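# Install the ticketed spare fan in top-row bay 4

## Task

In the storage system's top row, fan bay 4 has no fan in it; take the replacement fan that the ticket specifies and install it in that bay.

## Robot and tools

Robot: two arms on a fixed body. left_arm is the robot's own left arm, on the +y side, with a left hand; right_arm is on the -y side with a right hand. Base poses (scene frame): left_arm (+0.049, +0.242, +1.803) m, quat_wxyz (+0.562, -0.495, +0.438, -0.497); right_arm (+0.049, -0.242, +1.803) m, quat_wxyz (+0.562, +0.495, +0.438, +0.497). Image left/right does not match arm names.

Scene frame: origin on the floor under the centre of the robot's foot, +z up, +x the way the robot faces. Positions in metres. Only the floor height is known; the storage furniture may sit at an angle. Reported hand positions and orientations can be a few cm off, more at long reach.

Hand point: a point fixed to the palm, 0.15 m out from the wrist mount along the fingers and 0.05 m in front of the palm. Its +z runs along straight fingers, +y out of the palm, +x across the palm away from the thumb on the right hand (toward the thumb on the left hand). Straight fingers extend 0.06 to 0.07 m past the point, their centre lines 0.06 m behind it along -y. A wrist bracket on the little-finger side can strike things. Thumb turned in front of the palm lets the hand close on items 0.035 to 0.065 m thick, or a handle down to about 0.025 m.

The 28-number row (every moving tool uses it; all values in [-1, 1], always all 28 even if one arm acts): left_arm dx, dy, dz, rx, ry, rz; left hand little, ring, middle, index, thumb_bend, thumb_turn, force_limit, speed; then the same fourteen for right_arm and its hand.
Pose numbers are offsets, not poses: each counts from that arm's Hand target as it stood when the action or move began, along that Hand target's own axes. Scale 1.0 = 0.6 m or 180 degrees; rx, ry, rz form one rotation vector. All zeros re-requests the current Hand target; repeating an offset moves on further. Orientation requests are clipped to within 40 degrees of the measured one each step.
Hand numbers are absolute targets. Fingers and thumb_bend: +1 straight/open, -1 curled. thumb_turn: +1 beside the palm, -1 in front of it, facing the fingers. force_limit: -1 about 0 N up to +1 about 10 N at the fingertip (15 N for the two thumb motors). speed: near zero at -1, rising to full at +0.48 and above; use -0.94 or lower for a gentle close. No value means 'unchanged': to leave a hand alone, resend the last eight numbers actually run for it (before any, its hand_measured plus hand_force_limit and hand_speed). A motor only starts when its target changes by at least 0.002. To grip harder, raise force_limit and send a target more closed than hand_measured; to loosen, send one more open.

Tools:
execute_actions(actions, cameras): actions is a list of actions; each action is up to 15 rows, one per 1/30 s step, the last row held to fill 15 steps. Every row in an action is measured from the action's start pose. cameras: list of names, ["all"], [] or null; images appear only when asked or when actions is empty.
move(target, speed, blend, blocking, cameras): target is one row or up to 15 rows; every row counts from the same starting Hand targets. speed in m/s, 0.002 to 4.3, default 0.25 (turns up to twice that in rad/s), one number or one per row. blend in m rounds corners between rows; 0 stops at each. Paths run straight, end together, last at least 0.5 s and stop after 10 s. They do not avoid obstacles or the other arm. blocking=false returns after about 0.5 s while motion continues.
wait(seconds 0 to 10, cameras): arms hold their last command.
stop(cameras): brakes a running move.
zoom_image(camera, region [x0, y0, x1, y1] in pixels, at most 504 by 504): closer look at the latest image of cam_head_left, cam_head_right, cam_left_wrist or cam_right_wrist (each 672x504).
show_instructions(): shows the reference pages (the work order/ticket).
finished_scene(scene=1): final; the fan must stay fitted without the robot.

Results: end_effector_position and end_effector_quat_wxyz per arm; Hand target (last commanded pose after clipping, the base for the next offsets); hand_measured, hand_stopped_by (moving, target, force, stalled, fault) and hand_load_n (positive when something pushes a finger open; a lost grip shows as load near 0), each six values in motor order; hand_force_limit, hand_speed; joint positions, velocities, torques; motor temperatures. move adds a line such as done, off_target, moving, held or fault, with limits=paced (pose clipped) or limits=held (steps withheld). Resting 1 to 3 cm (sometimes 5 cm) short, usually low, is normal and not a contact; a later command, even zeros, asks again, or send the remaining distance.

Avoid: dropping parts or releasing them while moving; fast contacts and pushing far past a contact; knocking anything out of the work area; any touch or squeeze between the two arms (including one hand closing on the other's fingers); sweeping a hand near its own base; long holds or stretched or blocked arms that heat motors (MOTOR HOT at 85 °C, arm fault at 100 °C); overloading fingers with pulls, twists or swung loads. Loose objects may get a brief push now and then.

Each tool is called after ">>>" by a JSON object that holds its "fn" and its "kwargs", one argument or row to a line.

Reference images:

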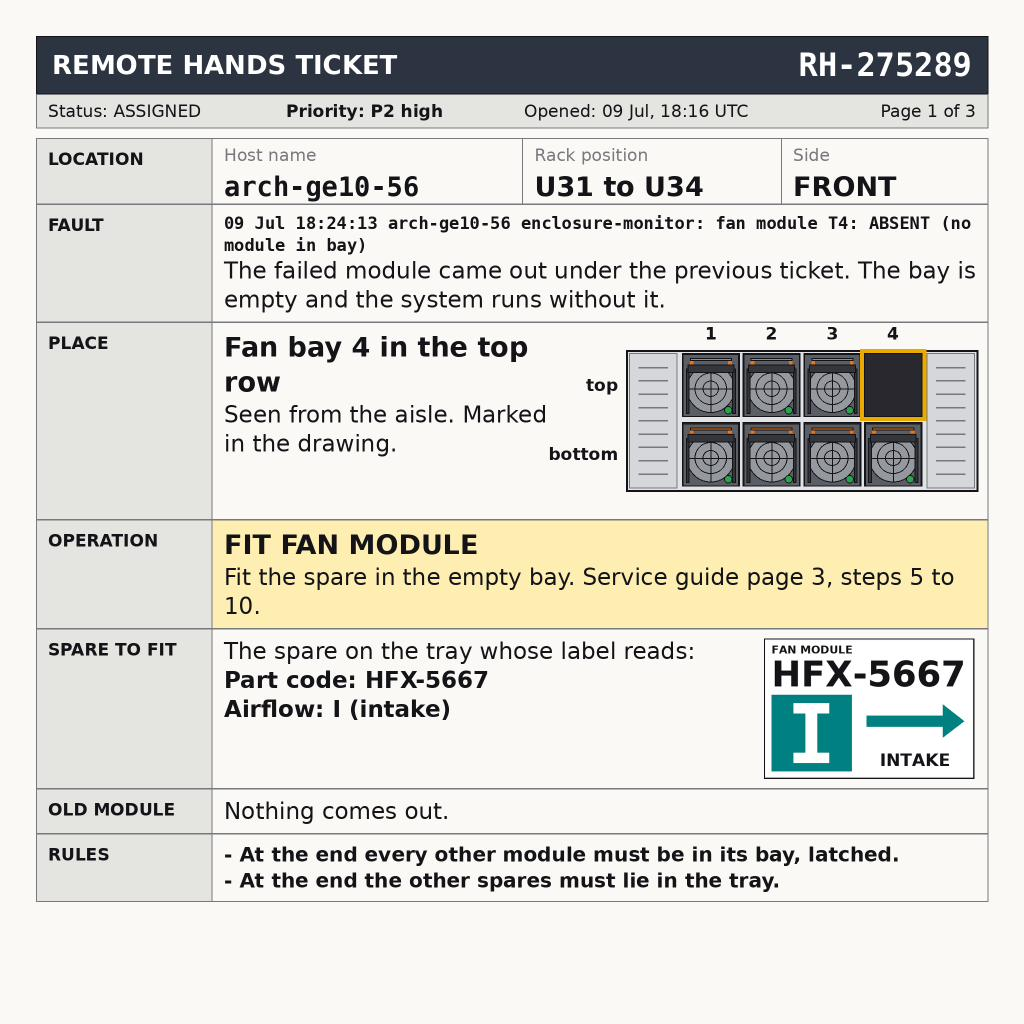

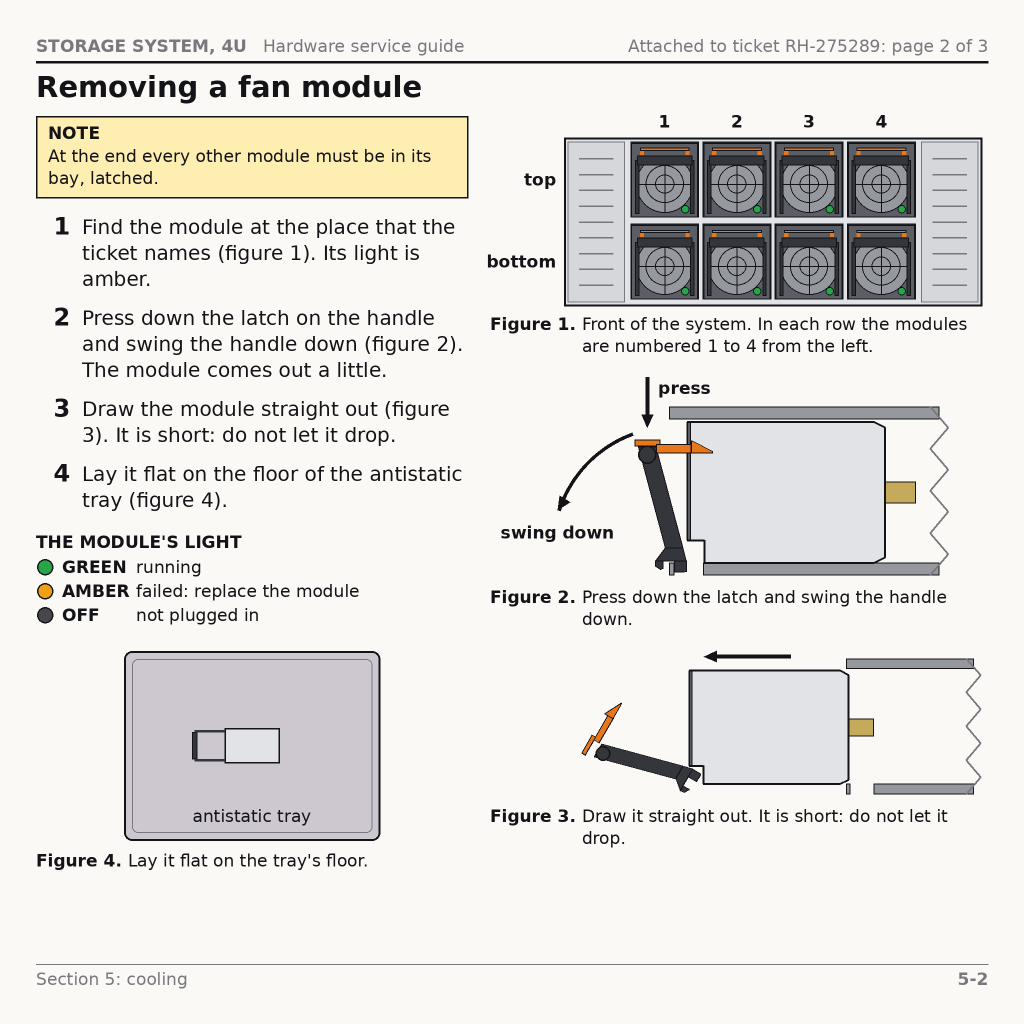

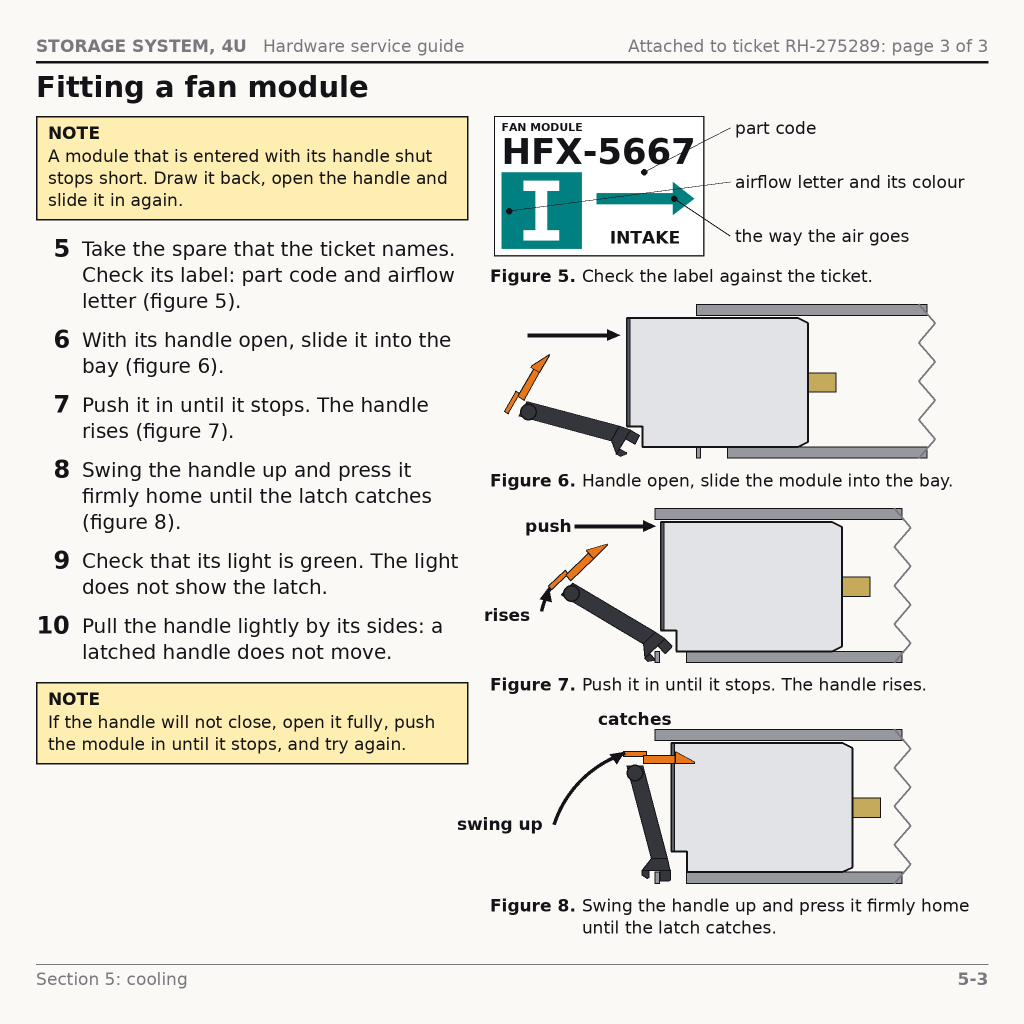

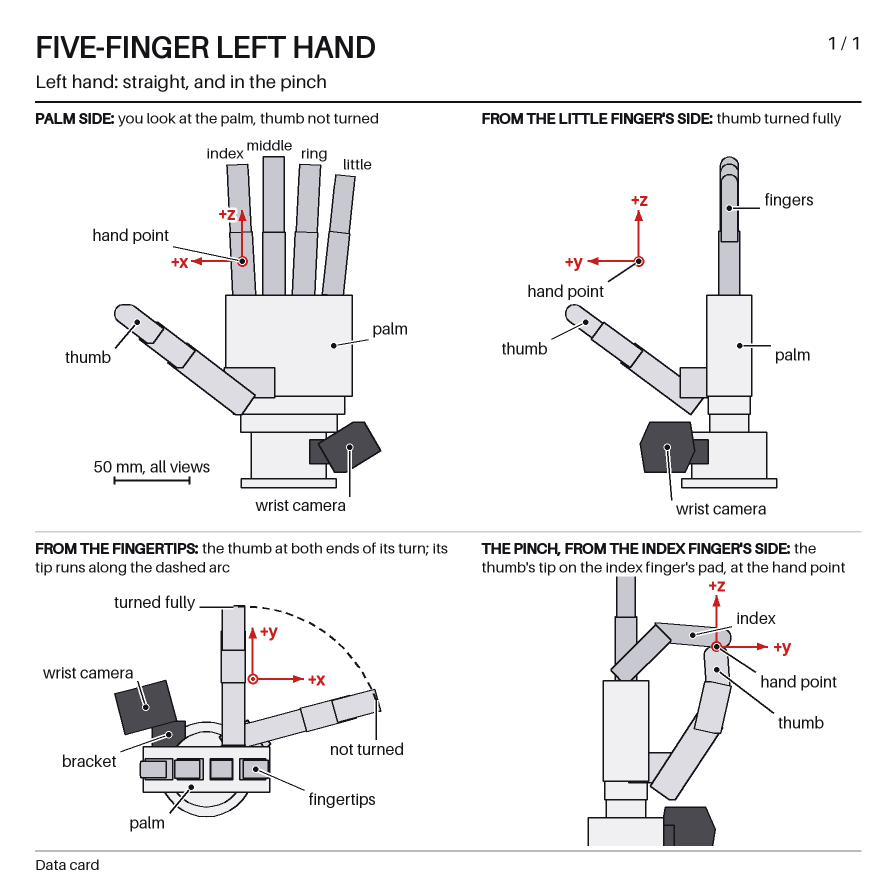

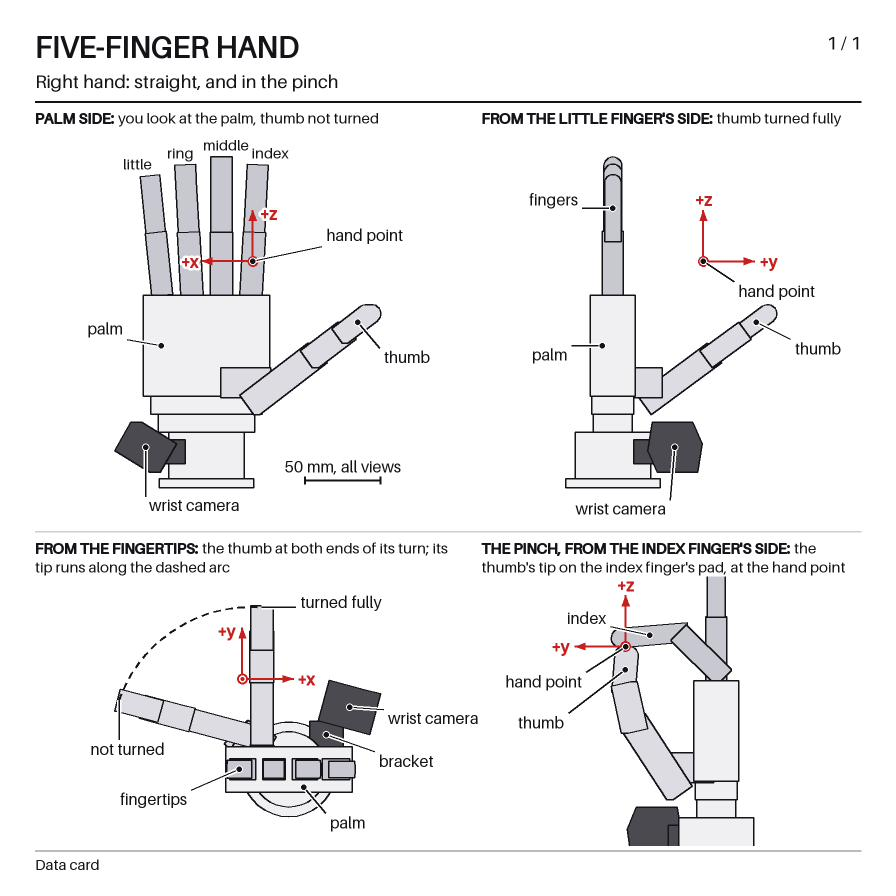

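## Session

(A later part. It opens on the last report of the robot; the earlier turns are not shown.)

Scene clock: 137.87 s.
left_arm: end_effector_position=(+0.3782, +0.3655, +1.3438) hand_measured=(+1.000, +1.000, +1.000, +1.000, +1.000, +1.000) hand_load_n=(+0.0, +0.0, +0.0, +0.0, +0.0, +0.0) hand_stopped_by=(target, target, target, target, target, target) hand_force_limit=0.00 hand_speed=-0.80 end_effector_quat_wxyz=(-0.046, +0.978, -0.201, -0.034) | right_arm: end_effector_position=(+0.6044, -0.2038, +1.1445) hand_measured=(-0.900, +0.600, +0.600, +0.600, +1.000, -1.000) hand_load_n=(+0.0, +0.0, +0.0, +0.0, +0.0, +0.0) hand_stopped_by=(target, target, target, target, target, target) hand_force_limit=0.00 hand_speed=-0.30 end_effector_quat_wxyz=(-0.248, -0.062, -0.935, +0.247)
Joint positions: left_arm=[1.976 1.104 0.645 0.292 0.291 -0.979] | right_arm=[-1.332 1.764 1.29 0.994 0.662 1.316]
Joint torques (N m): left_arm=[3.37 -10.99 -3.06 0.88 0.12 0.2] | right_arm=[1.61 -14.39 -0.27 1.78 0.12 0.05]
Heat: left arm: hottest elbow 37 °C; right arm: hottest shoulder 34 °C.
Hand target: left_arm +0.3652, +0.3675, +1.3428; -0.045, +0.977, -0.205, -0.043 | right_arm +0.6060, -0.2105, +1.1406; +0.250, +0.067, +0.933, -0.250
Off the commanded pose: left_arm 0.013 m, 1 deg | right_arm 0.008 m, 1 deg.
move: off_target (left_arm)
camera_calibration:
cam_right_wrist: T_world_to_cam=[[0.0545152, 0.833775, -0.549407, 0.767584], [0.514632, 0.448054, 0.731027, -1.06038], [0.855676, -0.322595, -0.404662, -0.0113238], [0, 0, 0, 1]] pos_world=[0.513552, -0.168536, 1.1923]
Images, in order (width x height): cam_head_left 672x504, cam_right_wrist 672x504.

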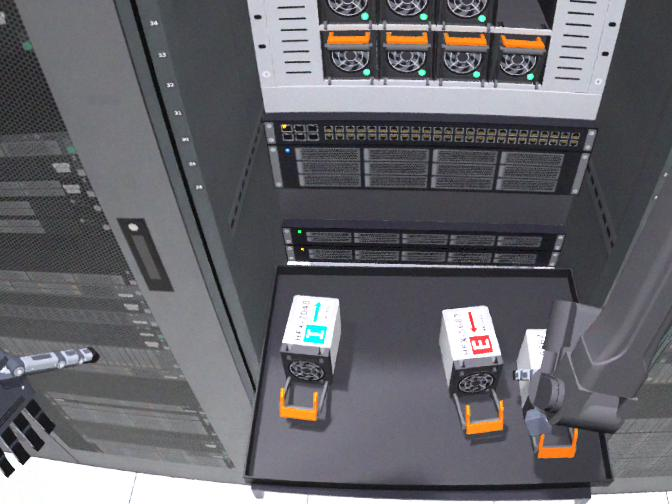

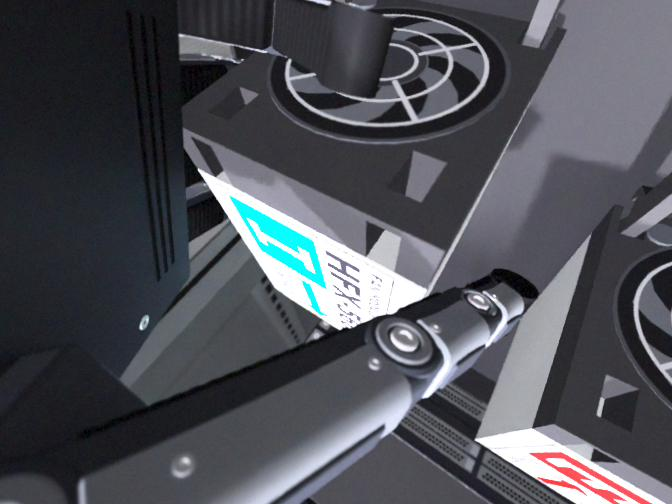

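>>> {"fn": "move", "kwargs": {
  "target": [
    [0,0,0,0,0,0, 1, 1, 1, 1, 1, 1, 0.0, -0.8, 0,0,0, 0, 0, 0, -0.9, 0.6, 0.6, 0.6, 0.7, -1, -0.7, -0.9],
    [0,0,0,0,0,0, 1, 1, 1, 1, 1, 1, 0.0, -0.8, 0, 0, 0, 0, 0, 0, -0.9, 0.0, 0.0, 0.0, 0.7, -1, -0.6, -0.9]
  ],
  "cameras": ["cam_right_wrist", "cam_head_left"],
  "speed": 0.08
}}

Scene clock: 140.57 s.
left_arm: end_effector_position=(+0.3782, +0.3655, +1.3438) hand_measured=(+1.000, +1.000, +1.000, +1.000, +1.000, +1.000) hand_load_n=(+0.0, +0.0, +0.0, +0.0, +0.0, +0.0) hand_stopped_by=(target, target, target, target, target, target) hand_force_limit=0.00 hand_speed=-0.80 end_effector_quat_wxyz=(-0.046, +0.978, -0.201, -0.034) | right_arm: end_effector_position=(+0.6063, -0.2037, +1.1447) hand_measured=(-0.900, +0.454, +0.472, +0.462, +0.848, -1.000) hand_load_n=(+0.0, +5.0, +1.0, +1.5, +4.5, +1.5) hand_stopped_by=(target, force, force, force, force, target) hand_force_limit=-0.60 hand_speed=-0.90 end_effector_quat_wxyz=(-0.250, -0.064, -0.934, +0.246)
Joint positions: left_arm=[1.976 1.104 0.645 0.292 0.291 -0.979] | right_arm=[-1.332 1.764 1.293 0.994 0.66 1.318]
Joint torques (N m): left_arm=[3.37 -10.99 -3.04 0.9 0.12 0.2] | right_arm=[1.79 -14.51 -0.54 1.83 0.2 0.09]
Heat: left arm: hottest elbow 37 °C; right arm: hottest shoulder 34 °C.
Hand target: left_arm +0.3652, +0.3675, +1.3428; -0.045, +0.977, -0.205, -0.043 | right_arm +0.6060, -0.2105, +1.1406; +0.250, +0.067, +0.933, -0.250
Off the commanded pose: left_arm 0.013 m, 1 deg | right_arm 0.008 m, 1 deg.
move: off_target (left_arm)
camera_calibration:
cam_right_wrist: T_world_to_cam=[[0.0580545, 0.834916, -0.547307, 0.763226], [0.511924, 0.445768, 0.734319, -1.06416], [0.857067, -0.32281, -0.401535, -0.0172675], [0, 0, 0, 1]] pos_world=[0.515258, -0.168437, 1.19222]
Images, in order (width x height): cam_head_left 672x504, cam_right_wrist 672x504.

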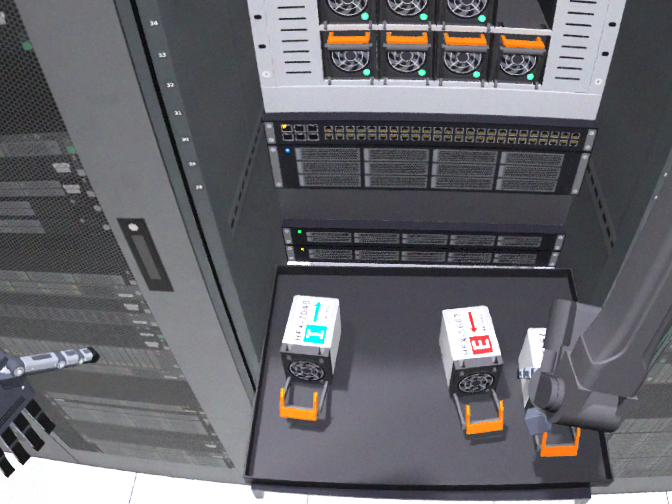

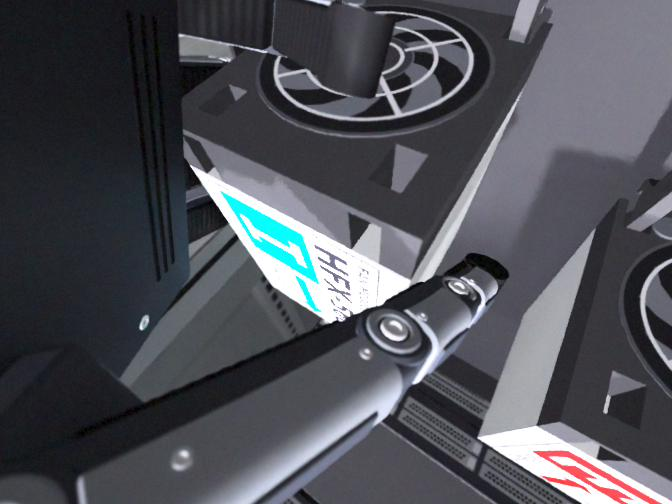

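>>> {"fn": "move", "kwargs": {
  "target": [
    [0,0,0,0,0,0, 1, 1, 1, 1, 1, 1, 0.0, -0.8, 0, 0, 0, 0, 0, 0, -0.9, -0.1, -0.1, -0.1, 0.5, -1, 0.3, -0.94]
  ],
  "cameras": ["cam_right_wrist"],
  "speed": 0.08
}}

Scene clock: 141.40 s.
left_arm: end_effector_position=(+0.3782, +0.3655, +1.3438) hand_measured=(+1.000, +1.000, +1.000, +1.000, +1.000, +1.000) hand_load_n=(+0.0, +0.0, +0.0, +0.0, -0.5, +0.0) hand_stopped_by=(target, target, target, target, target, target) hand_force_limit=0.00 hand_speed=-0.80 end_effector_quat_wxyz=(-0.046, +0.978, -0.201, -0.034) | right_arm: end_effector_position=(+0.6068, -0.2048, +1.1447) hand_measured=(-0.900, +0.444, +0.452, +0.436, +0.840, -1.000) hand_load_n=(+0.0, +2.0, +5.5, +8.5, +9.5, +2.0) hand_stopped_by=(target, force, force, force, force, target) hand_force_limit=0.30 hand_speed=-0.94 end_effector_quat_wxyz=(-0.250, -0.065, -0.934, +0.247)
Joint positions: left_arm=[1.976 1.104 0.645 0.292 0.291 -0.979] | right_arm=[-1.333 1.764 1.294 0.994 0.663 1.318]
Joint torques (N m): left_arm=[3.37 -10.99 -3.04 0.88 0.12 0.2] | right_arm=[2.08 -14.56 -0.47 1.95 0.1 0.04]
Heat: left arm: hottest elbow 37 °C; right arm: hottest shoulder 34 °C.
Hand target: left_arm +0.3652, +0.3675, +1.3428; -0.045, +0.977, -0.205, -0.043 | right_arm +0.6059, -0.2105, +1.1406; +0.250, +0.067, +0.933, -0.250
Off the commanded pose: left_arm 0.013 m, 1 deg | right_arm 0.007 m, 0 deg.
move: off_target (left_arm)
camera_calibration:
cam_right_wrist: T_world_to_cam=[[0.0598717, 0.833166, -0.549772, 0.765473], [0.512372, 0.447019, 0.733245, -1.06265], [0.856674, -0.325589, -0.400127, -0.019981], [0, 0, 0, 1]] pos_world=[0.515757, -0.169248, 1.19202]
Images, in order (width x height): cam_right_wrist 672x504.

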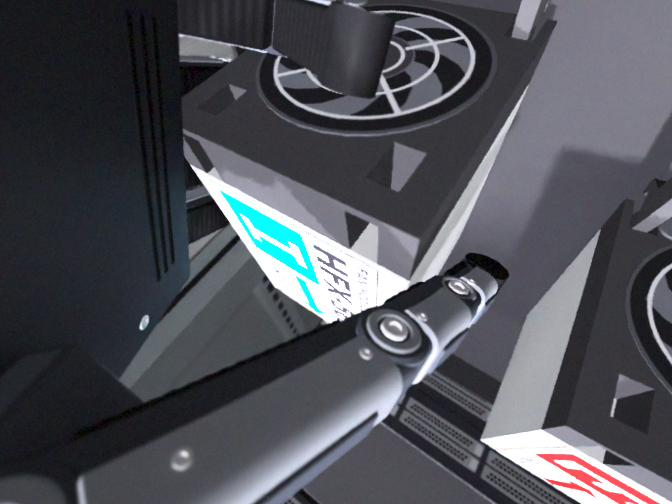

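>>> {"fn": "move", "kwargs": {
  "target": [
    [0,0,0,0,0,0, 1, 1, 1, 1, 1, 1, 0.0, -0.8, 0, 0, 0, 0, 0, 0, -0.9, -0.25, -0.25, -0.25, 0.3, -1, 0.5, -0.94]
  ],
  "cameras": [],
  "speed": 0.08
}}

Scene clock: 142.13 s.
left_arm: end_effector_position=(+0.3782, +0.3655, +1.3438) hand_measured=(+1.000, +1.000, +1.000, +1.000, +1.000, +1.000) hand_load_n=(+0.0, +0.0, +0.0, +0.0, +0.0, +0.0) hand_stopped_by=(target, target, target, target, target, target) hand_force_limit=0.00 hand_speed=-0.80 end_effector_quat_wxyz=(-0.046, +0.978, -0.201, -0.034) | right_arm: end_effector_position=(+0.6067, -0.2053, +1.1447) hand_measured=(-0.900, +0.430, +0.448, +0.436, +0.836, -1.000) hand_load_n=(+0.0, +9.0, +5.0, +4.5, +11.0, +4.0) hand_stopped_by=(target, force, force, force, force, target) hand_force_limit=0.50 hand_speed=-0.94 end_effector_quat_wxyz=(-0.250, -0.065, -0.934, +0.248)
Joint positions: left_arm=[1.976 1.104 0.645 0.292 0.291 -0.979] | right_arm=[-1.334 1.764 1.294 0.994 0.664 1.318]
Joint torques (N m): left_arm=[3.37 -11.05 -3.06 0.88 0.12 0.2] | right_arm=[1.49 -14.51 -0.57 1.88 0.04 0.06]
Heat: left arm: hottest elbow 37 °C; right arm: hottest shoulder 34 °C.
Hand target: left_arm +0.3652, +0.3675, +1.3428; -0.045, +0.977, -0.205, -0.043 | right_arm +0.6059, -0.2105, +1.1406; +0.250, +0.067, +0.933, -0.250
Off the commanded pose: left_arm 0.013 m, 1 deg | right_arm 0.007 m, 0 deg.
move: off_target (left_arm)
No camera images: "cameras" was empty.

>>> {"fn": "move", "kwargs": {
  "target": [
    [0,0,0,0,0,0, 1, 1, 1, 1, 1, 1, 0.0, -0.8, -0.0489, -0.0311, -0.0605, 0, 0, 0, -0.9, -0.25, -0.25, -0.25, 0.3, -1, 0.5, -0.94]
  ],
  "cameras": ["cam_right_wrist", "cam_head_left"],
  "speed": 0.05
}}

Scene clock: 144.00 s.
left_arm: end_effector_position=(+0.3782, +0.3655, +1.3438) hand_measured=(+1.000, +1.000, +1.000, +1.000, +1.000, +1.000) hand_load_n=(+0.0, +0.0, +0.0, +0.0, +0.0, +0.0) hand_stopped_by=(target, target, target, target, target, target) hand_force_limit=0.00 hand_speed=-0.80 end_effector_quat_wxyz=(-0.046, +0.978, -0.201, -0.034) | right_arm: end_effector_position=(+0.6022, -0.2128, +1.1779) hand_measured=(-0.900, +0.430, +0.446, +0.436, +0.834, -1.000) hand_load_n=(+0.0, +0.0, +0.0, +0.0, +0.0, +0.0) hand_stopped_by=(target, force, force, force, force, target) hand_force_limit=0.50 hand_speed=-0.94 end_effector_quat_wxyz=(-0.241, -0.064, -0.935, +0.253)
Joint positions: left_arm=[1.976 1.104 0.645 0.292 0.291 -0.979] | right_arm=[-1.329 1.675 1.186 0.998 0.681 1.318]
Joint torques (N m): left_arm=[3.37 -10.99 -3.06 0.88 0.12 0.2] | right_arm=[2.84 -17.03 -2.47 2.66 0.28 -0.12]
Heat: left arm: hottest elbow 37 °C; right arm: hottest shoulder 34 °C.
Hand target: left_arm +0.3652, +0.3675, +1.3428; -0.045, +0.977, -0.205, -0.043 | right_arm +0.6108, -0.2085, +1.1906; +0.250, +0.067, +0.933, -0.250
Off the commanded pose: left_arm 0.013 m, 1 deg | right_arm 0.016 m, 1 deg.
move: off_target (left_arm, right_arm)
camera_calibration:
cam_right_wrist: T_world_to_cam=[[0.0558676, 0.828074, -0.557828, 0.801436], [0.528062, 0.449659, 0.720387, -1.0748], [0.847366, -0.334814, -0.412153, 0.012463], [0, 0, 0, 1]] pos_world=[0.512224, -0.176185, 1.22647]
Images, in order (width x height): cam_head_left 672x504, cam_right_wrist 672x504.

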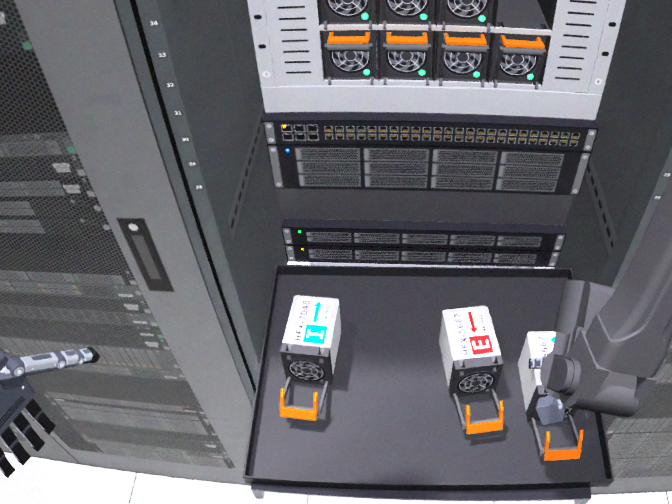

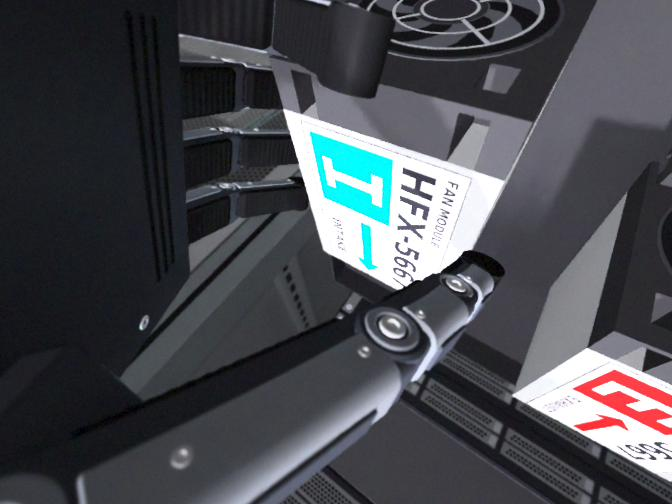

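>>> {"fn": "move", "kwargs": {
  "target": [
    [0,0,0,0,0,0, 1, 1, 1, 1, 1, 1, 0.0, -0.8, -0.1005, -0.2177, -0.2718, 0, 0, 0, -0.9, 0.6, 0.6, 0.6, 1, -1, 0.5, -0.5],
    [0,0,0,0,0,0, 1, 1, 1, 1, 1, 1, 0.0, -0.8, -0.1005, -0.2177, -0.2718, -0.1848, -0.0773, -0.5036, 0.6, 0.6, 0.6, 0.6, 1, -1, 0.5, -0.5]
  ],
  "cameras": ["cam_right_wrist", "cam_head_left"],
  "speed": 0.25
}}

Scene clock: 169.50 s.
left_arm: end_effector_position=(+0.3782, +0.3655, +1.3438) hand_measured=(+1.000, +1.000, +1.000, +1.000, +1.000, +1.000) hand_load_n=(+0.0, +0.0, +0.0, +0.0, +0.0, +0.0) hand_stopped_by=(target, target, target, target, target, target) hand_force_limit=0.00 hand_speed=-0.80 end_effector_quat_wxyz=(-0.046, +0.978, -0.201, -0.034) | right_arm: end_effector_position=(+0.5424, -0.2409, +1.3901) hand_measured=(+0.600, +0.600, +0.600, +0.600, +1.000, -1.000) hand_load_n=(+0.0, +0.0, +0.0, +0.0, +0.0, +0.0) hand_stopped_by=(target, target, target, target, target, target) hand_force_limit=0.50 hand_speed=-0.50 end_effector_quat_wxyz=(-0.096, +0.699, -0.702, +0.097)
Joint positions: left_arm=[1.976 1.104 0.645 0.292 0.291 -0.979] | right_arm=[-1.453 0.832 0.837 0.143 0.086 -0.131]
Joint torques (N m): left_arm=[3.43 -10.99 -3.07 0.87 0.12 0.2] | right_arm=[0.5 -18.2 2.35 1.26 0.03 -0.13]
Heat: left arm: hottest shoulder 36 °C; right arm: hottest shoulder 34 °C.
Hand target: left_arm +0.3652, +0.3675, +1.3428; -0.045, +0.977, -0.205, -0.043 | right_arm +0.5599, -0.2402, +1.3996; -0.108, +0.699, -0.699, +0.107
Off the commanded pose: left_arm 0.013 m, 1 deg | right_arm 0.020 m, 2 deg.
move: off_target (left_arm, right_arm); target 2's new numbers were sent with right_arm's hand 0.020 m and 2 deg from that target
camera_calibration:
cam_right_wrist: T_world_to_cam=[[-0.932167, -0.216122, -0.29044, 0.859047], [-0.336376, 0.813659, 0.474142, -0.284571], [0.133846, 0.539677, -0.831164, 1.32135], [0, 0, 0, 1]] pos_world=[0.528195, -0.2959, 1.48269]
Images, in order (width x height): cam_head_left 672x504, cam_right_wrist 672x504.

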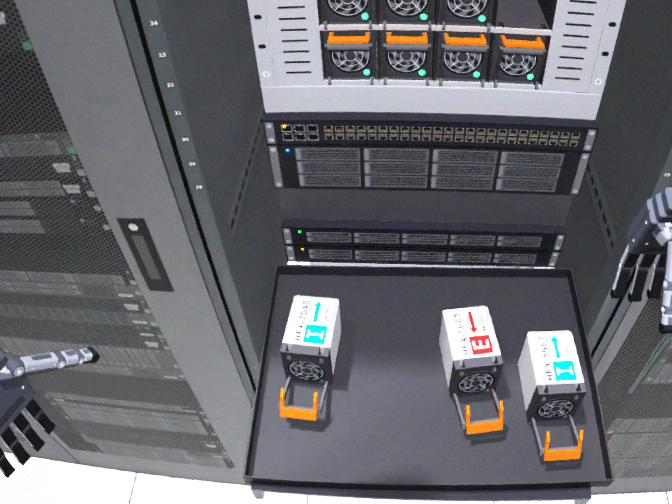

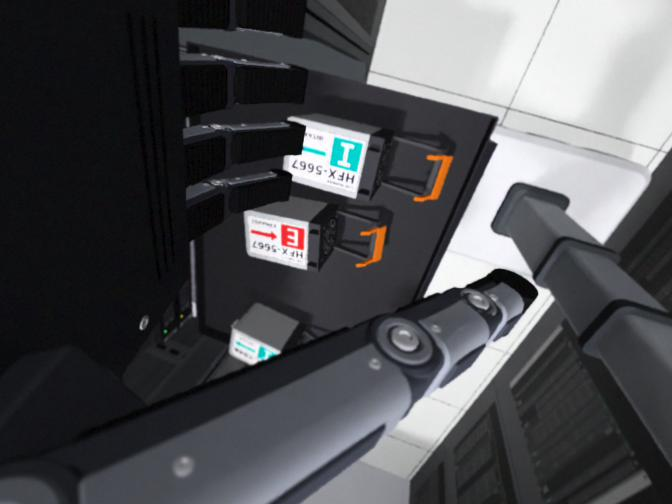

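>>> {"fn": "move", "kwargs": {
  "target": [
    [0,0,0,0,0,0, 1, 1, 1, 1, 1, 1, 0.0, -0.8, 0,0,0, 0.3126, -0.0802, -0.5221, 0.6, 0.6, 0.6, 0.6, 1, -1, 0.5, -0.5]
  ],
  "cameras": ["cam_right_wrist", "cam_head_left"],
  "speed": 0.25
}}

Scene clock: 174.77 s.
left_arm: end_effector_position=(+0.3782, +0.3655, +1.3438) hand_measured=(+1.000, +1.000, +1.000, +1.000, +1.000, +1.000) hand_load_n=(+0.0, +0.0, -0.5, +0.0, +0.0, +0.0) hand_stopped_by=(target, target, target, target, target, target) hand_force_limit=0.00 hand_speed=-0.80 end_effector_quat_wxyz=(-0.046, +0.978, -0.201, -0.034) | right_arm: end_effector_position=(+0.5599, -0.2359, +1.4032) hand_measured=(+0.600, +0.600, +0.600, +0.600, +1.000, -1.000) hand_load_n=(+0.0, +0.0, +0.0, +0.0, +0.0, +0.5) hand_stopped_by=(target, target, target, target, target, target) hand_force_limit=0.50 hand_speed=-0.50 end_effector_quat_wxyz=(-0.359, +0.853, +0.141, +0.352)
Joint positions: left_arm=[1.976 1.104 0.645 0.292 0.291 -0.979] | right_arm=[-1.701 1.068 0.633 1.101 -0.98 -1.562]
Joint torques (N m): left_arm=[3.37 -10.99 -3.06 0.9 0.12 0.2] | right_arm=[-0.97 -13.39 -0.54 2.52 -0.52 -0.19]
Heat: left arm: hottest shoulder 36 °C; right arm: hottest shoulder 34 °C.
Hand target: left_arm +0.3652, +0.3675, +1.3428; -0.045, +0.977, -0.205, -0.043 | right_arm +0.5597, -0.2402, +1.3995; -0.354, +0.853, +0.146, +0.354
Off the commanded pose: left_arm 0.013 m, 1 deg | right_arm 0.006 m, 1 deg.
move: off_target (left_arm)
camera_calibration:
cam_right_wrist: T_world_to_cam=[[0.650868, -0.668789, -0.359294, -0.0161901], [-0.754936, -0.520117, -0.399437, 0.856484], [0.080264, 0.531225, -0.84342, 1.37241], [0, 0, 0, 1]] pos_world=[0.546973, -0.294413, 1.49381]
Images, in order (width x height): cam_head_left 672x504, cam_right_wrist 672x504.

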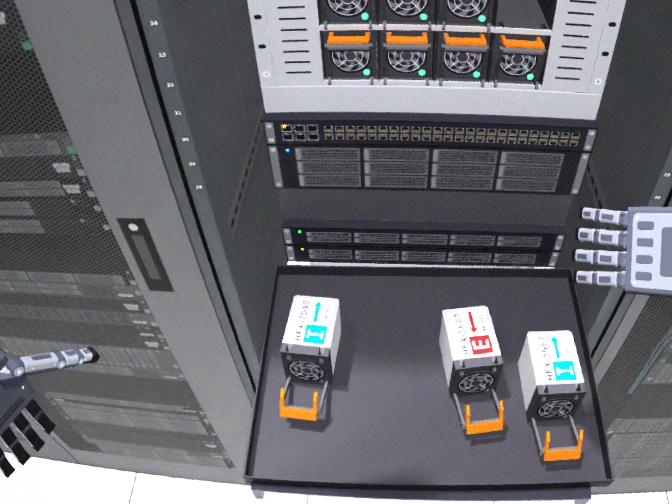

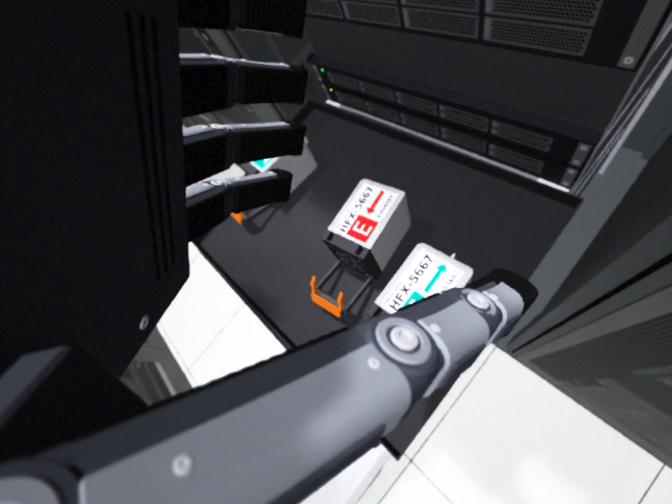

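>>> {"fn": "zoom_image", "kwargs": {
  "camera": "cam_head_left",
  "region": [430, 290, 620, 480]
}}

>>> {"fn": "zoom_image", "kwargs": {
  "camera": "cam_right_wrist",
  "region": [300, 140, 560, 400]
}}

Scaled by 2.653 from the camera's 672x504 image, which has a finer 960x720 frame.

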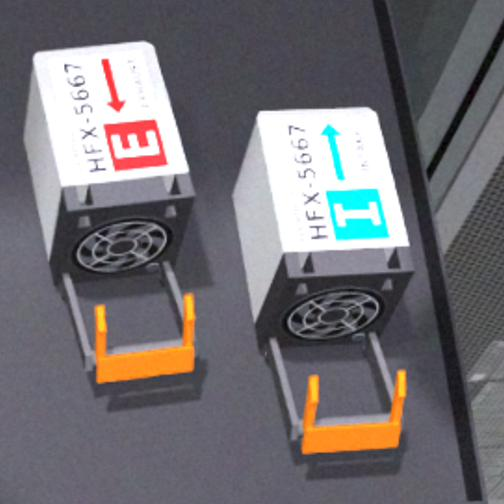

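Scaled by 1.938 from the camera's 672x504 image, which has a finer 960x720 frame.

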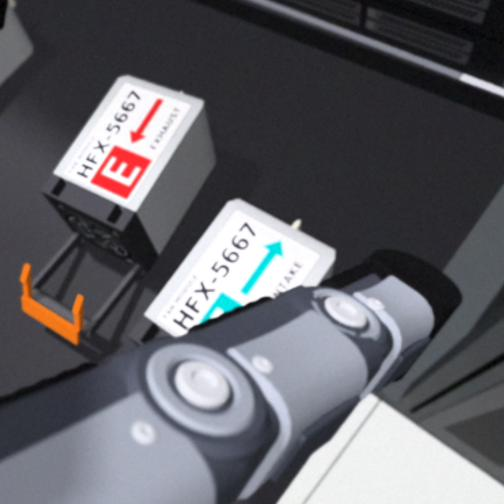

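>>> {"fn": "move", "kwargs": {
  "target": [
    [0,0,0,0,0,0, 1, 1, 1, 1, 1, 1, 0.0, -0.8, -0.1853, 0.1317, 0.2147, 0.0157, -0.0111, -0.0111, -0.9, -0.9, 0.6, 0.6, 1, -1, 0.5, -0.5]
  ],
  "cameras": ["cam_right_wrist", "cam_head_left"],
  "speed": 0.15
}}

Scene clock: 182.50 s.
left_arm: end_effector_position=(+0.3782, +0.3655, +1.3438) hand_measured=(+1.000, +1.000, +1.000, +1.000, +1.000, +1.000) hand_load_n=(+0.0, +0.0, +0.0, +0.0, +0.0, +0.0) hand_stopped_by=(target, target, target, target, target, target) hand_force_limit=0.00 hand_speed=-0.80 end_effector_quat_wxyz=(-0.046, +0.978, -0.201, -0.034) | right_arm: end_effector_position=(+0.5883, -0.2101, +1.2212) hand_measured=(-0.900, -0.900, +0.600, +0.600, +1.000, -1.000) hand_load_n=(+0.0, +0.0, +0.0, +0.0, +0.0, +0.5) hand_stopped_by=(target, target, target, target, target, target) hand_force_limit=0.50 hand_speed=-0.50 end_effector_quat_wxyz=(-0.363, +0.848, +0.176, +0.344)
Joint positions: left_arm=[1.976 1.104 0.645 0.292 0.291 -0.979] | right_arm=[-1.601 1.531 1.096 0.954 -0.931 -1.766]
Joint torques (N m): left_arm=[3.43 -10.99 -3.06 0.9 0.12 0.2] | right_arm=[-0.09 -15.21 -0.8 1.77 -0.49 -0.15]
Heat: left arm: hottest shoulder 36 °C; right arm: hottest shoulder 34 °C.
Hand target: left_arm +0.3652, +0.3675, +1.3428; -0.045, +0.977, -0.205, -0.043 | right_arm +0.5853, -0.2049, +1.2171; -0.366, +0.848, +0.176, +0.341
Off the commanded pose: left_arm 0.013 m, 1 deg | right_arm 0.007 m, 0 deg.
move: off_target (left_arm)
camera_calibration:
cam_right_wrist: T_world_to_cam=[[0.700815, -0.626923, -0.340332, -0.126618], [-0.711314, -0.578201, -0.399645, 0.781065], [0.0537665, 0.52216, -0.851151, 1.22602], [0, 0, 0, 1]] pos_world=[0.578399, -0.267946, 1.31259]
Images, in order (width x height): cam_head_left 672x504, cam_right_wrist 672x504.

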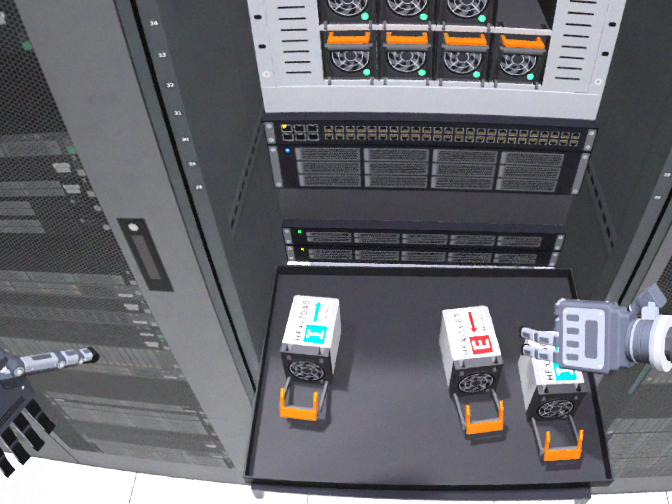

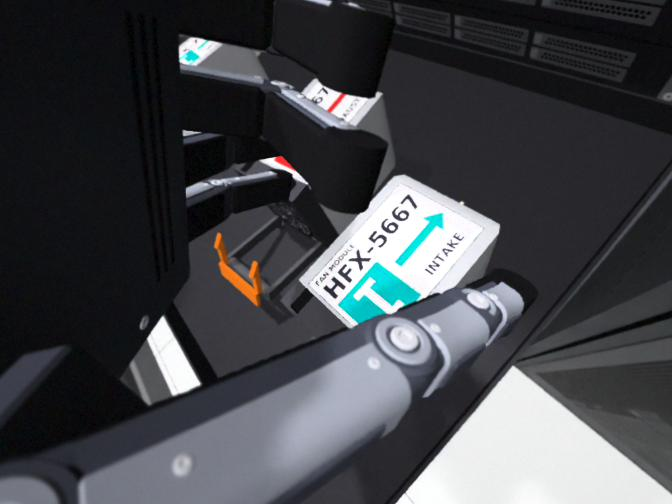

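>>> {"fn": "zoom_image", "kwargs": {
  "camera": "cam_right_wrist",
  "region": [280, 160, 540, 360]
}}

Scaled by 1.938 from the camera's 672x504 image, which has a finer 960x720 frame.

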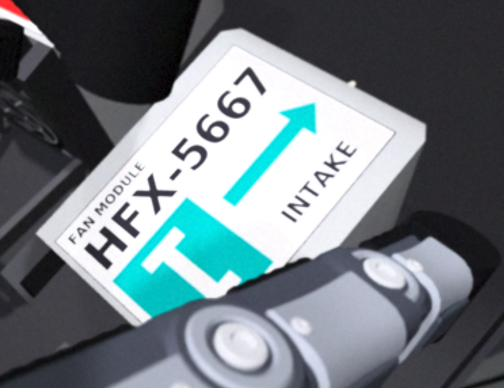

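>>> {"fn": "move", "kwargs": {
  "target": [
    [0,0,0,0,0,0, 1, 1, 1, 1, 1, 1, 0.0, -0.8, -0.0425, 0.0207, 0.0393, -0.0059, 0.0042, 0.0042, -0.9, -0.9, 0.6, 0.6, 1, -1, 0.5, -0.5]
  ],
  "cameras": ["cam_right_wrist", "cam_head_left"],
  "speed": 0.1
}}

Scene clock: 184.97 s.
left_arm: end_effector_position=(+0.3782, +0.3655, +1.3438) hand_measured=(+1.000, +1.000, +1.000, +1.000, +1.000, +1.000) hand_load_n=(+0.0, +0.0, +0.0, +0.0, +0.0, +0.0) hand_stopped_by=(target, target, target, target, target, target) hand_force_limit=0.00 hand_speed=-0.80 end_effector_quat_wxyz=(-0.046, +0.978, -0.201, -0.034) | right_arm: end_effector_position=(+0.5841, -0.2023, +1.1823) hand_measured=(-0.900, -0.900, +0.600, +0.600, +1.000, -1.000) hand_load_n=(+0.0, +0.0, +0.0, +0.0, +0.0, +0.5) hand_stopped_by=(target, target, target, target, target, target) hand_force_limit=0.50 hand_speed=-0.50 end_effector_quat_wxyz=(-0.359, +0.852, +0.167, +0.342)
Joint positions: left_arm=[1.976 1.104 0.645 0.292 0.291 -0.979] | right_arm=[-1.58 1.629 1.187 0.954 -0.898 -1.764]
Joint torques (N m): left_arm=[3.43 -10.99 -3.04 0.9 0.12 0.19] | right_arm=[0.56 -15.27 -0.73 2.62 -0.49 -0.04]
Heat: left arm: hottest shoulder 36 °C; right arm: hottest shoulder 34 °C.
Hand target: left_arm +0.3652, +0.3675, +1.3428; -0.045, +0.977, -0.205, -0.043 | right_arm +0.5847, -0.1970, +1.1810; -0.361, +0.850, +0.165, +0.346
Off the commanded pose: left_arm 0.013 m, 1 deg | right_arm 0.005 m, 1 deg.
move: off_target (left_arm)
camera_calibration:
cam_right_wrist: T_world_to_cam=[[0.686102, -0.641009, -0.344051, -0.121828], [-0.72543, -0.567109, -0.39005, 0.766161], [0.0549114, 0.517199, -0.854102, 1.19078], [0, 0, 0, 1]] pos_world=[0.573995, -0.259468, 1.27398]
Images, in order (width x height): cam_head_left 672x504, cam_right_wrist 672x504.

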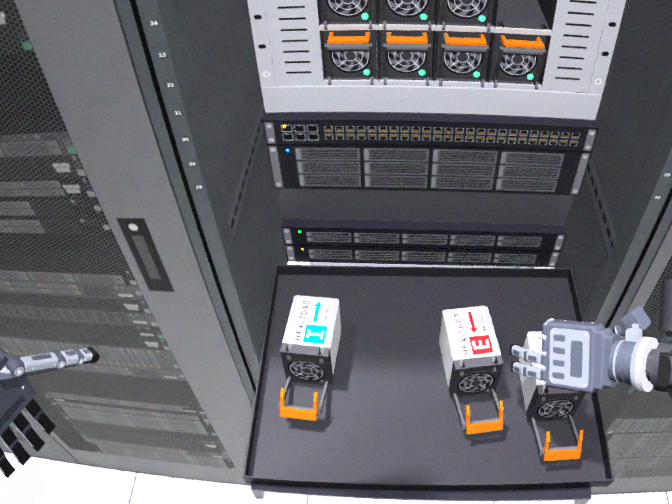

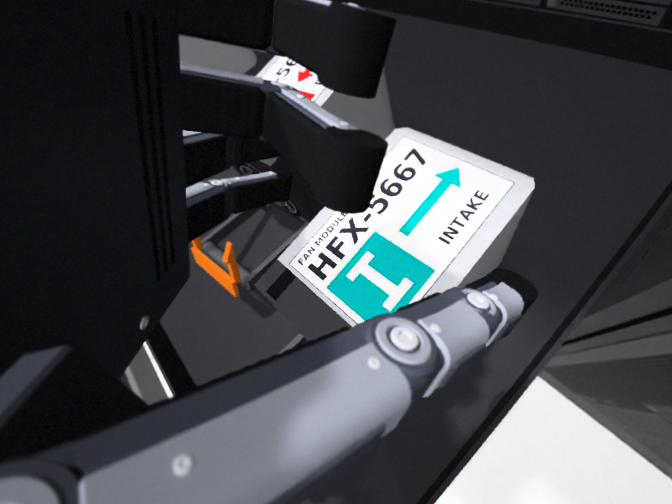

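>>> {"fn": "move", "kwargs": {
  "target": [
    [0,0,0,0,0,0, 1, 1, 1, 1, 1, 1, 0.0, -0.8, -0.035, 0.0305, 0.03, 0,0,0, -0.9, -0.9, 0.6, 0.6, 1, -1, 0.5, -0.5]
  ],
  "cameras": ["cam_right_wrist", "cam_head_left"],
  "speed": 0.06
}}

Scene clock: 187.20 s.
left_arm: end_effector_position=(+0.3782, +0.3655, +1.3438) hand_measured=(+1.000, +1.000, +1.000, +1.000, +1.000, +1.000) hand_load_n=(+0.0, +0.5, +0.0, +0.0, +0.0, +0.5) hand_stopped_by=(target, target, target, target, target, target) hand_force_limit=0.00 hand_speed=-0.80 end_effector_quat_wxyz=(-0.046, +0.978, -0.201, -0.034) | right_arm: end_effector_position=(+0.5938, -0.2039, +1.1534) hand_measured=(-0.900, -0.900, +0.600, +0.600, +1.000, -1.000) hand_load_n=(+0.0, +0.0, +0.0, +0.0, +0.0, +0.0) hand_stopped_by=(target, target, target, target, target, target) hand_force_limit=0.50 hand_speed=-0.50 end_effector_quat_wxyz=(-0.355, +0.849, +0.172, +0.352)
Joint positions: left_arm=[1.976 1.104 0.645 0.292 0.291 -0.979] | right_arm=[-1.58 1.706 1.289 0.952 -0.897 -1.764]
Joint torques (N m): left_arm=[3.43 -10.99 -3.06 0.9 0.12 0.2] | right_arm=[0.32 -14.86 -0.62 1.65 -0.53 -0.06]
Heat: left arm: hottest shoulder 36 °C; right arm: hottest shoulder 34 °C.
Hand target: left_arm +0.3652, +0.3675, +1.3428; -0.045, +0.977, -0.205, -0.043 | right_arm +0.5880, -0.1970, +1.1480; -0.361, +0.850, +0.165, +0.346
Off the commanded pose: left_arm 0.013 m, 1 deg | right_arm 0.010 m, 1 deg.
move: off_target (left_arm)
camera_calibration:
cam_right_wrist: T_world_to_cam=[[0.693652, -0.64231, -0.326013, -0.165001], [-0.716426, -0.568262, -0.404737, 0.772394], [0.0747056, 0.514311, -0.854344, 1.1544], [0, 0, 0, 1]] pos_world=[0.581576, -0.26078, 1.24508]
Images, in order (width x height): cam_head_left 672x504, cam_right_wrist 672x504.

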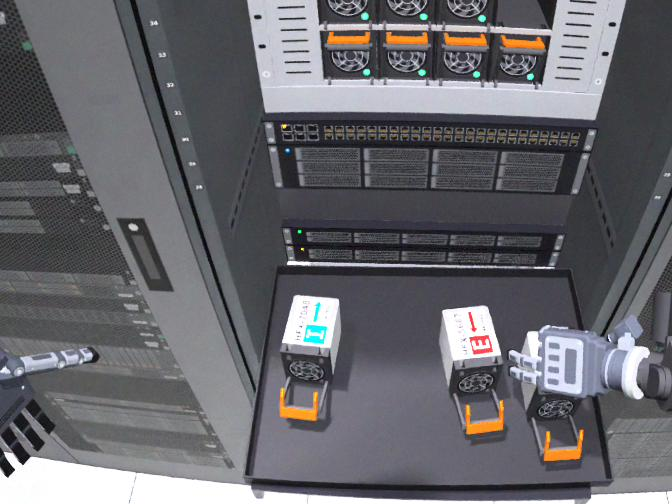

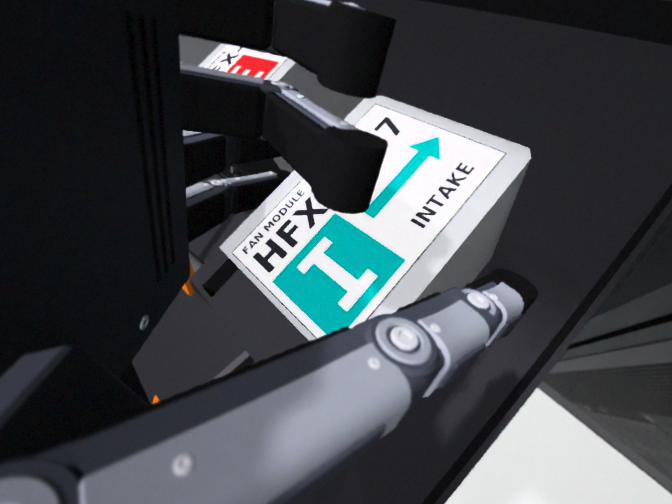

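>>> {"fn": "move", "kwargs": {
  "target": [
    [0,0,0,0,0,0, 1, 1, 1, 1, 1, 1, 0.0, -0.8, -0.0212, -0.0033, 0.0, 0,0,0, -0.9, -0.9, 0.6, 0.6, 1, -1, 0.5, -0.5]
  ],
  "cameras": ["cam_right_wrist"],
  "speed": 0.06
}}

Scene clock: 188.60 s.
left_arm: end_effector_position=(+0.3782, +0.3655, +1.3438) hand_measured=(+1.000, +1.000, +1.000, +1.000, +1.000, +1.000) hand_load_n=(+0.0, +0.0, +0.0, +0.0, +0.0, +0.0) hand_stopped_by=(target, target, target, target, target, target) hand_force_limit=0.00 hand_speed=-0.80 end_effector_quat_wxyz=(-0.046, +0.978, -0.201, -0.034) | right_arm: end_effector_position=(+0.5795, -0.2022, +1.1423) hand_measured=(-0.900, -0.900, +0.600, +0.600, +1.000, -1.000) hand_load_n=(+0.0, +0.0, +0.0, +0.0, +0.0, +0.0) hand_stopped_by=(target, target, target, target, target, target) hand_force_limit=0.50 hand_speed=-0.50 end_effector_quat_wxyz=(-0.358, +0.852, +0.167, +0.343)
Joint positions: left_arm=[1.976 1.104 0.645 0.292 0.291 -0.979] | right_arm=[-1.58 1.734 1.295 0.952 -0.897 -1.764]
Joint torques (N m): left_arm=[3.37 -11.05 -3.06 0.88 0.12 0.2] | right_arm=[0.67 -15.21 -0.83 2.66 -0.5 -0.04]
Heat: left arm: hottest shoulder 36 °C; right arm: hottest shoulder 34 °C.
Hand target: left_arm +0.3652, +0.3675, +1.3428; -0.045, +0.977, -0.205, -0.043 | right_arm +0.5781, -0.1961, +1.1401; -0.361, +0.850, +0.165, +0.346
Off the commanded pose: left_arm 0.013 m, 1 deg | right_arm 0.007 m, 1 deg.
move: off_target (left_arm)
camera_calibration:
cam_right_wrist: T_world_to_cam=[[0.686463, -0.641575, -0.342271, -0.134754], [-0.72495, -0.567112, -0.390938, 0.747997], [0.05671, 0.516494, -0.854411, 1.15609], [0, 0, 0, 1]] pos_world=[0.569202, -0.259371, 1.23408]
Images, in order (width x height): cam_right_wrist 672x504.

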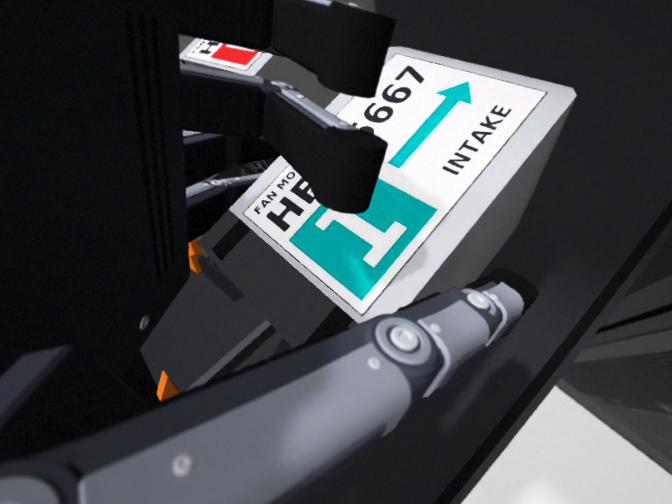

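>>> {"fn": "move", "kwargs": {
  "target": [
    [0,0,0,0,0,0, 1, 1, 1, 1, 1, 1, 0.0, -0.8, 0.0306, -0.001, -0.0023, 0,0,0, -0.9, -0.9, 0.6, 0.6, 1, -1, 0.5, -0.5]
  ],
  "cameras": [],
  "speed": 0.06
}}

Scene clock: 190.23 s.
left_arm: end_effector_position=(+0.3782, +0.3655, +1.3438) hand_measured=(+1.000, +1.000, +1.000, +1.000, +1.000, +1.000) hand_load_n=(+0.0, +0.0, +0.0, +0.0, +0.0, +0.0) hand_stopped_by=(target, target, target, target, target, target) hand_force_limit=0.00 hand_speed=-0.80 end_effector_quat_wxyz=(-0.046, +0.978, -0.201, -0.034) | right_arm: end_effector_position=(+0.5831, -0.2016, +1.1444) hand_measured=(-0.900, -0.900, +0.600, +0.600, +1.000, -1.000) hand_load_n=(+0.0, +0.0, +0.0, +0.0, -0.5, +0.0) hand_stopped_by=(target, target, target, target, target, target) hand_force_limit=0.50 hand_speed=-0.50 end_effector_quat_wxyz=(-0.358, +0.851, +0.168, +0.345)
Joint positions: left_arm=[1.976 1.104 0.645 0.292 0.291 -0.979] | right_arm=[-1.578 1.728 1.295 0.949 -0.895 -1.764]
Joint torques (N m): left_arm=[3.37 -10.93 -3.04 0.88 0.12 0.2] | right_arm=[0.5 -18.37 -2.06 1.76 -0.48 -0.05]
Heat: left arm: hottest shoulder 36 °C; right arm: hottest shoulder 34 °C.
Hand target: left_arm +0.3652, +0.3675, +1.3428; -0.045, +0.977, -0.205, -0.043 | right_arm +0.5901, -0.1961, +1.1540; -0.361, +0.850, +0.165, +0.346
Off the commanded pose: left_arm 0.013 m, 1 deg | right_arm 0.013 m, 1 deg.
move: off_target (left_arm, right_arm)
No camera images: "cameras" was empty.


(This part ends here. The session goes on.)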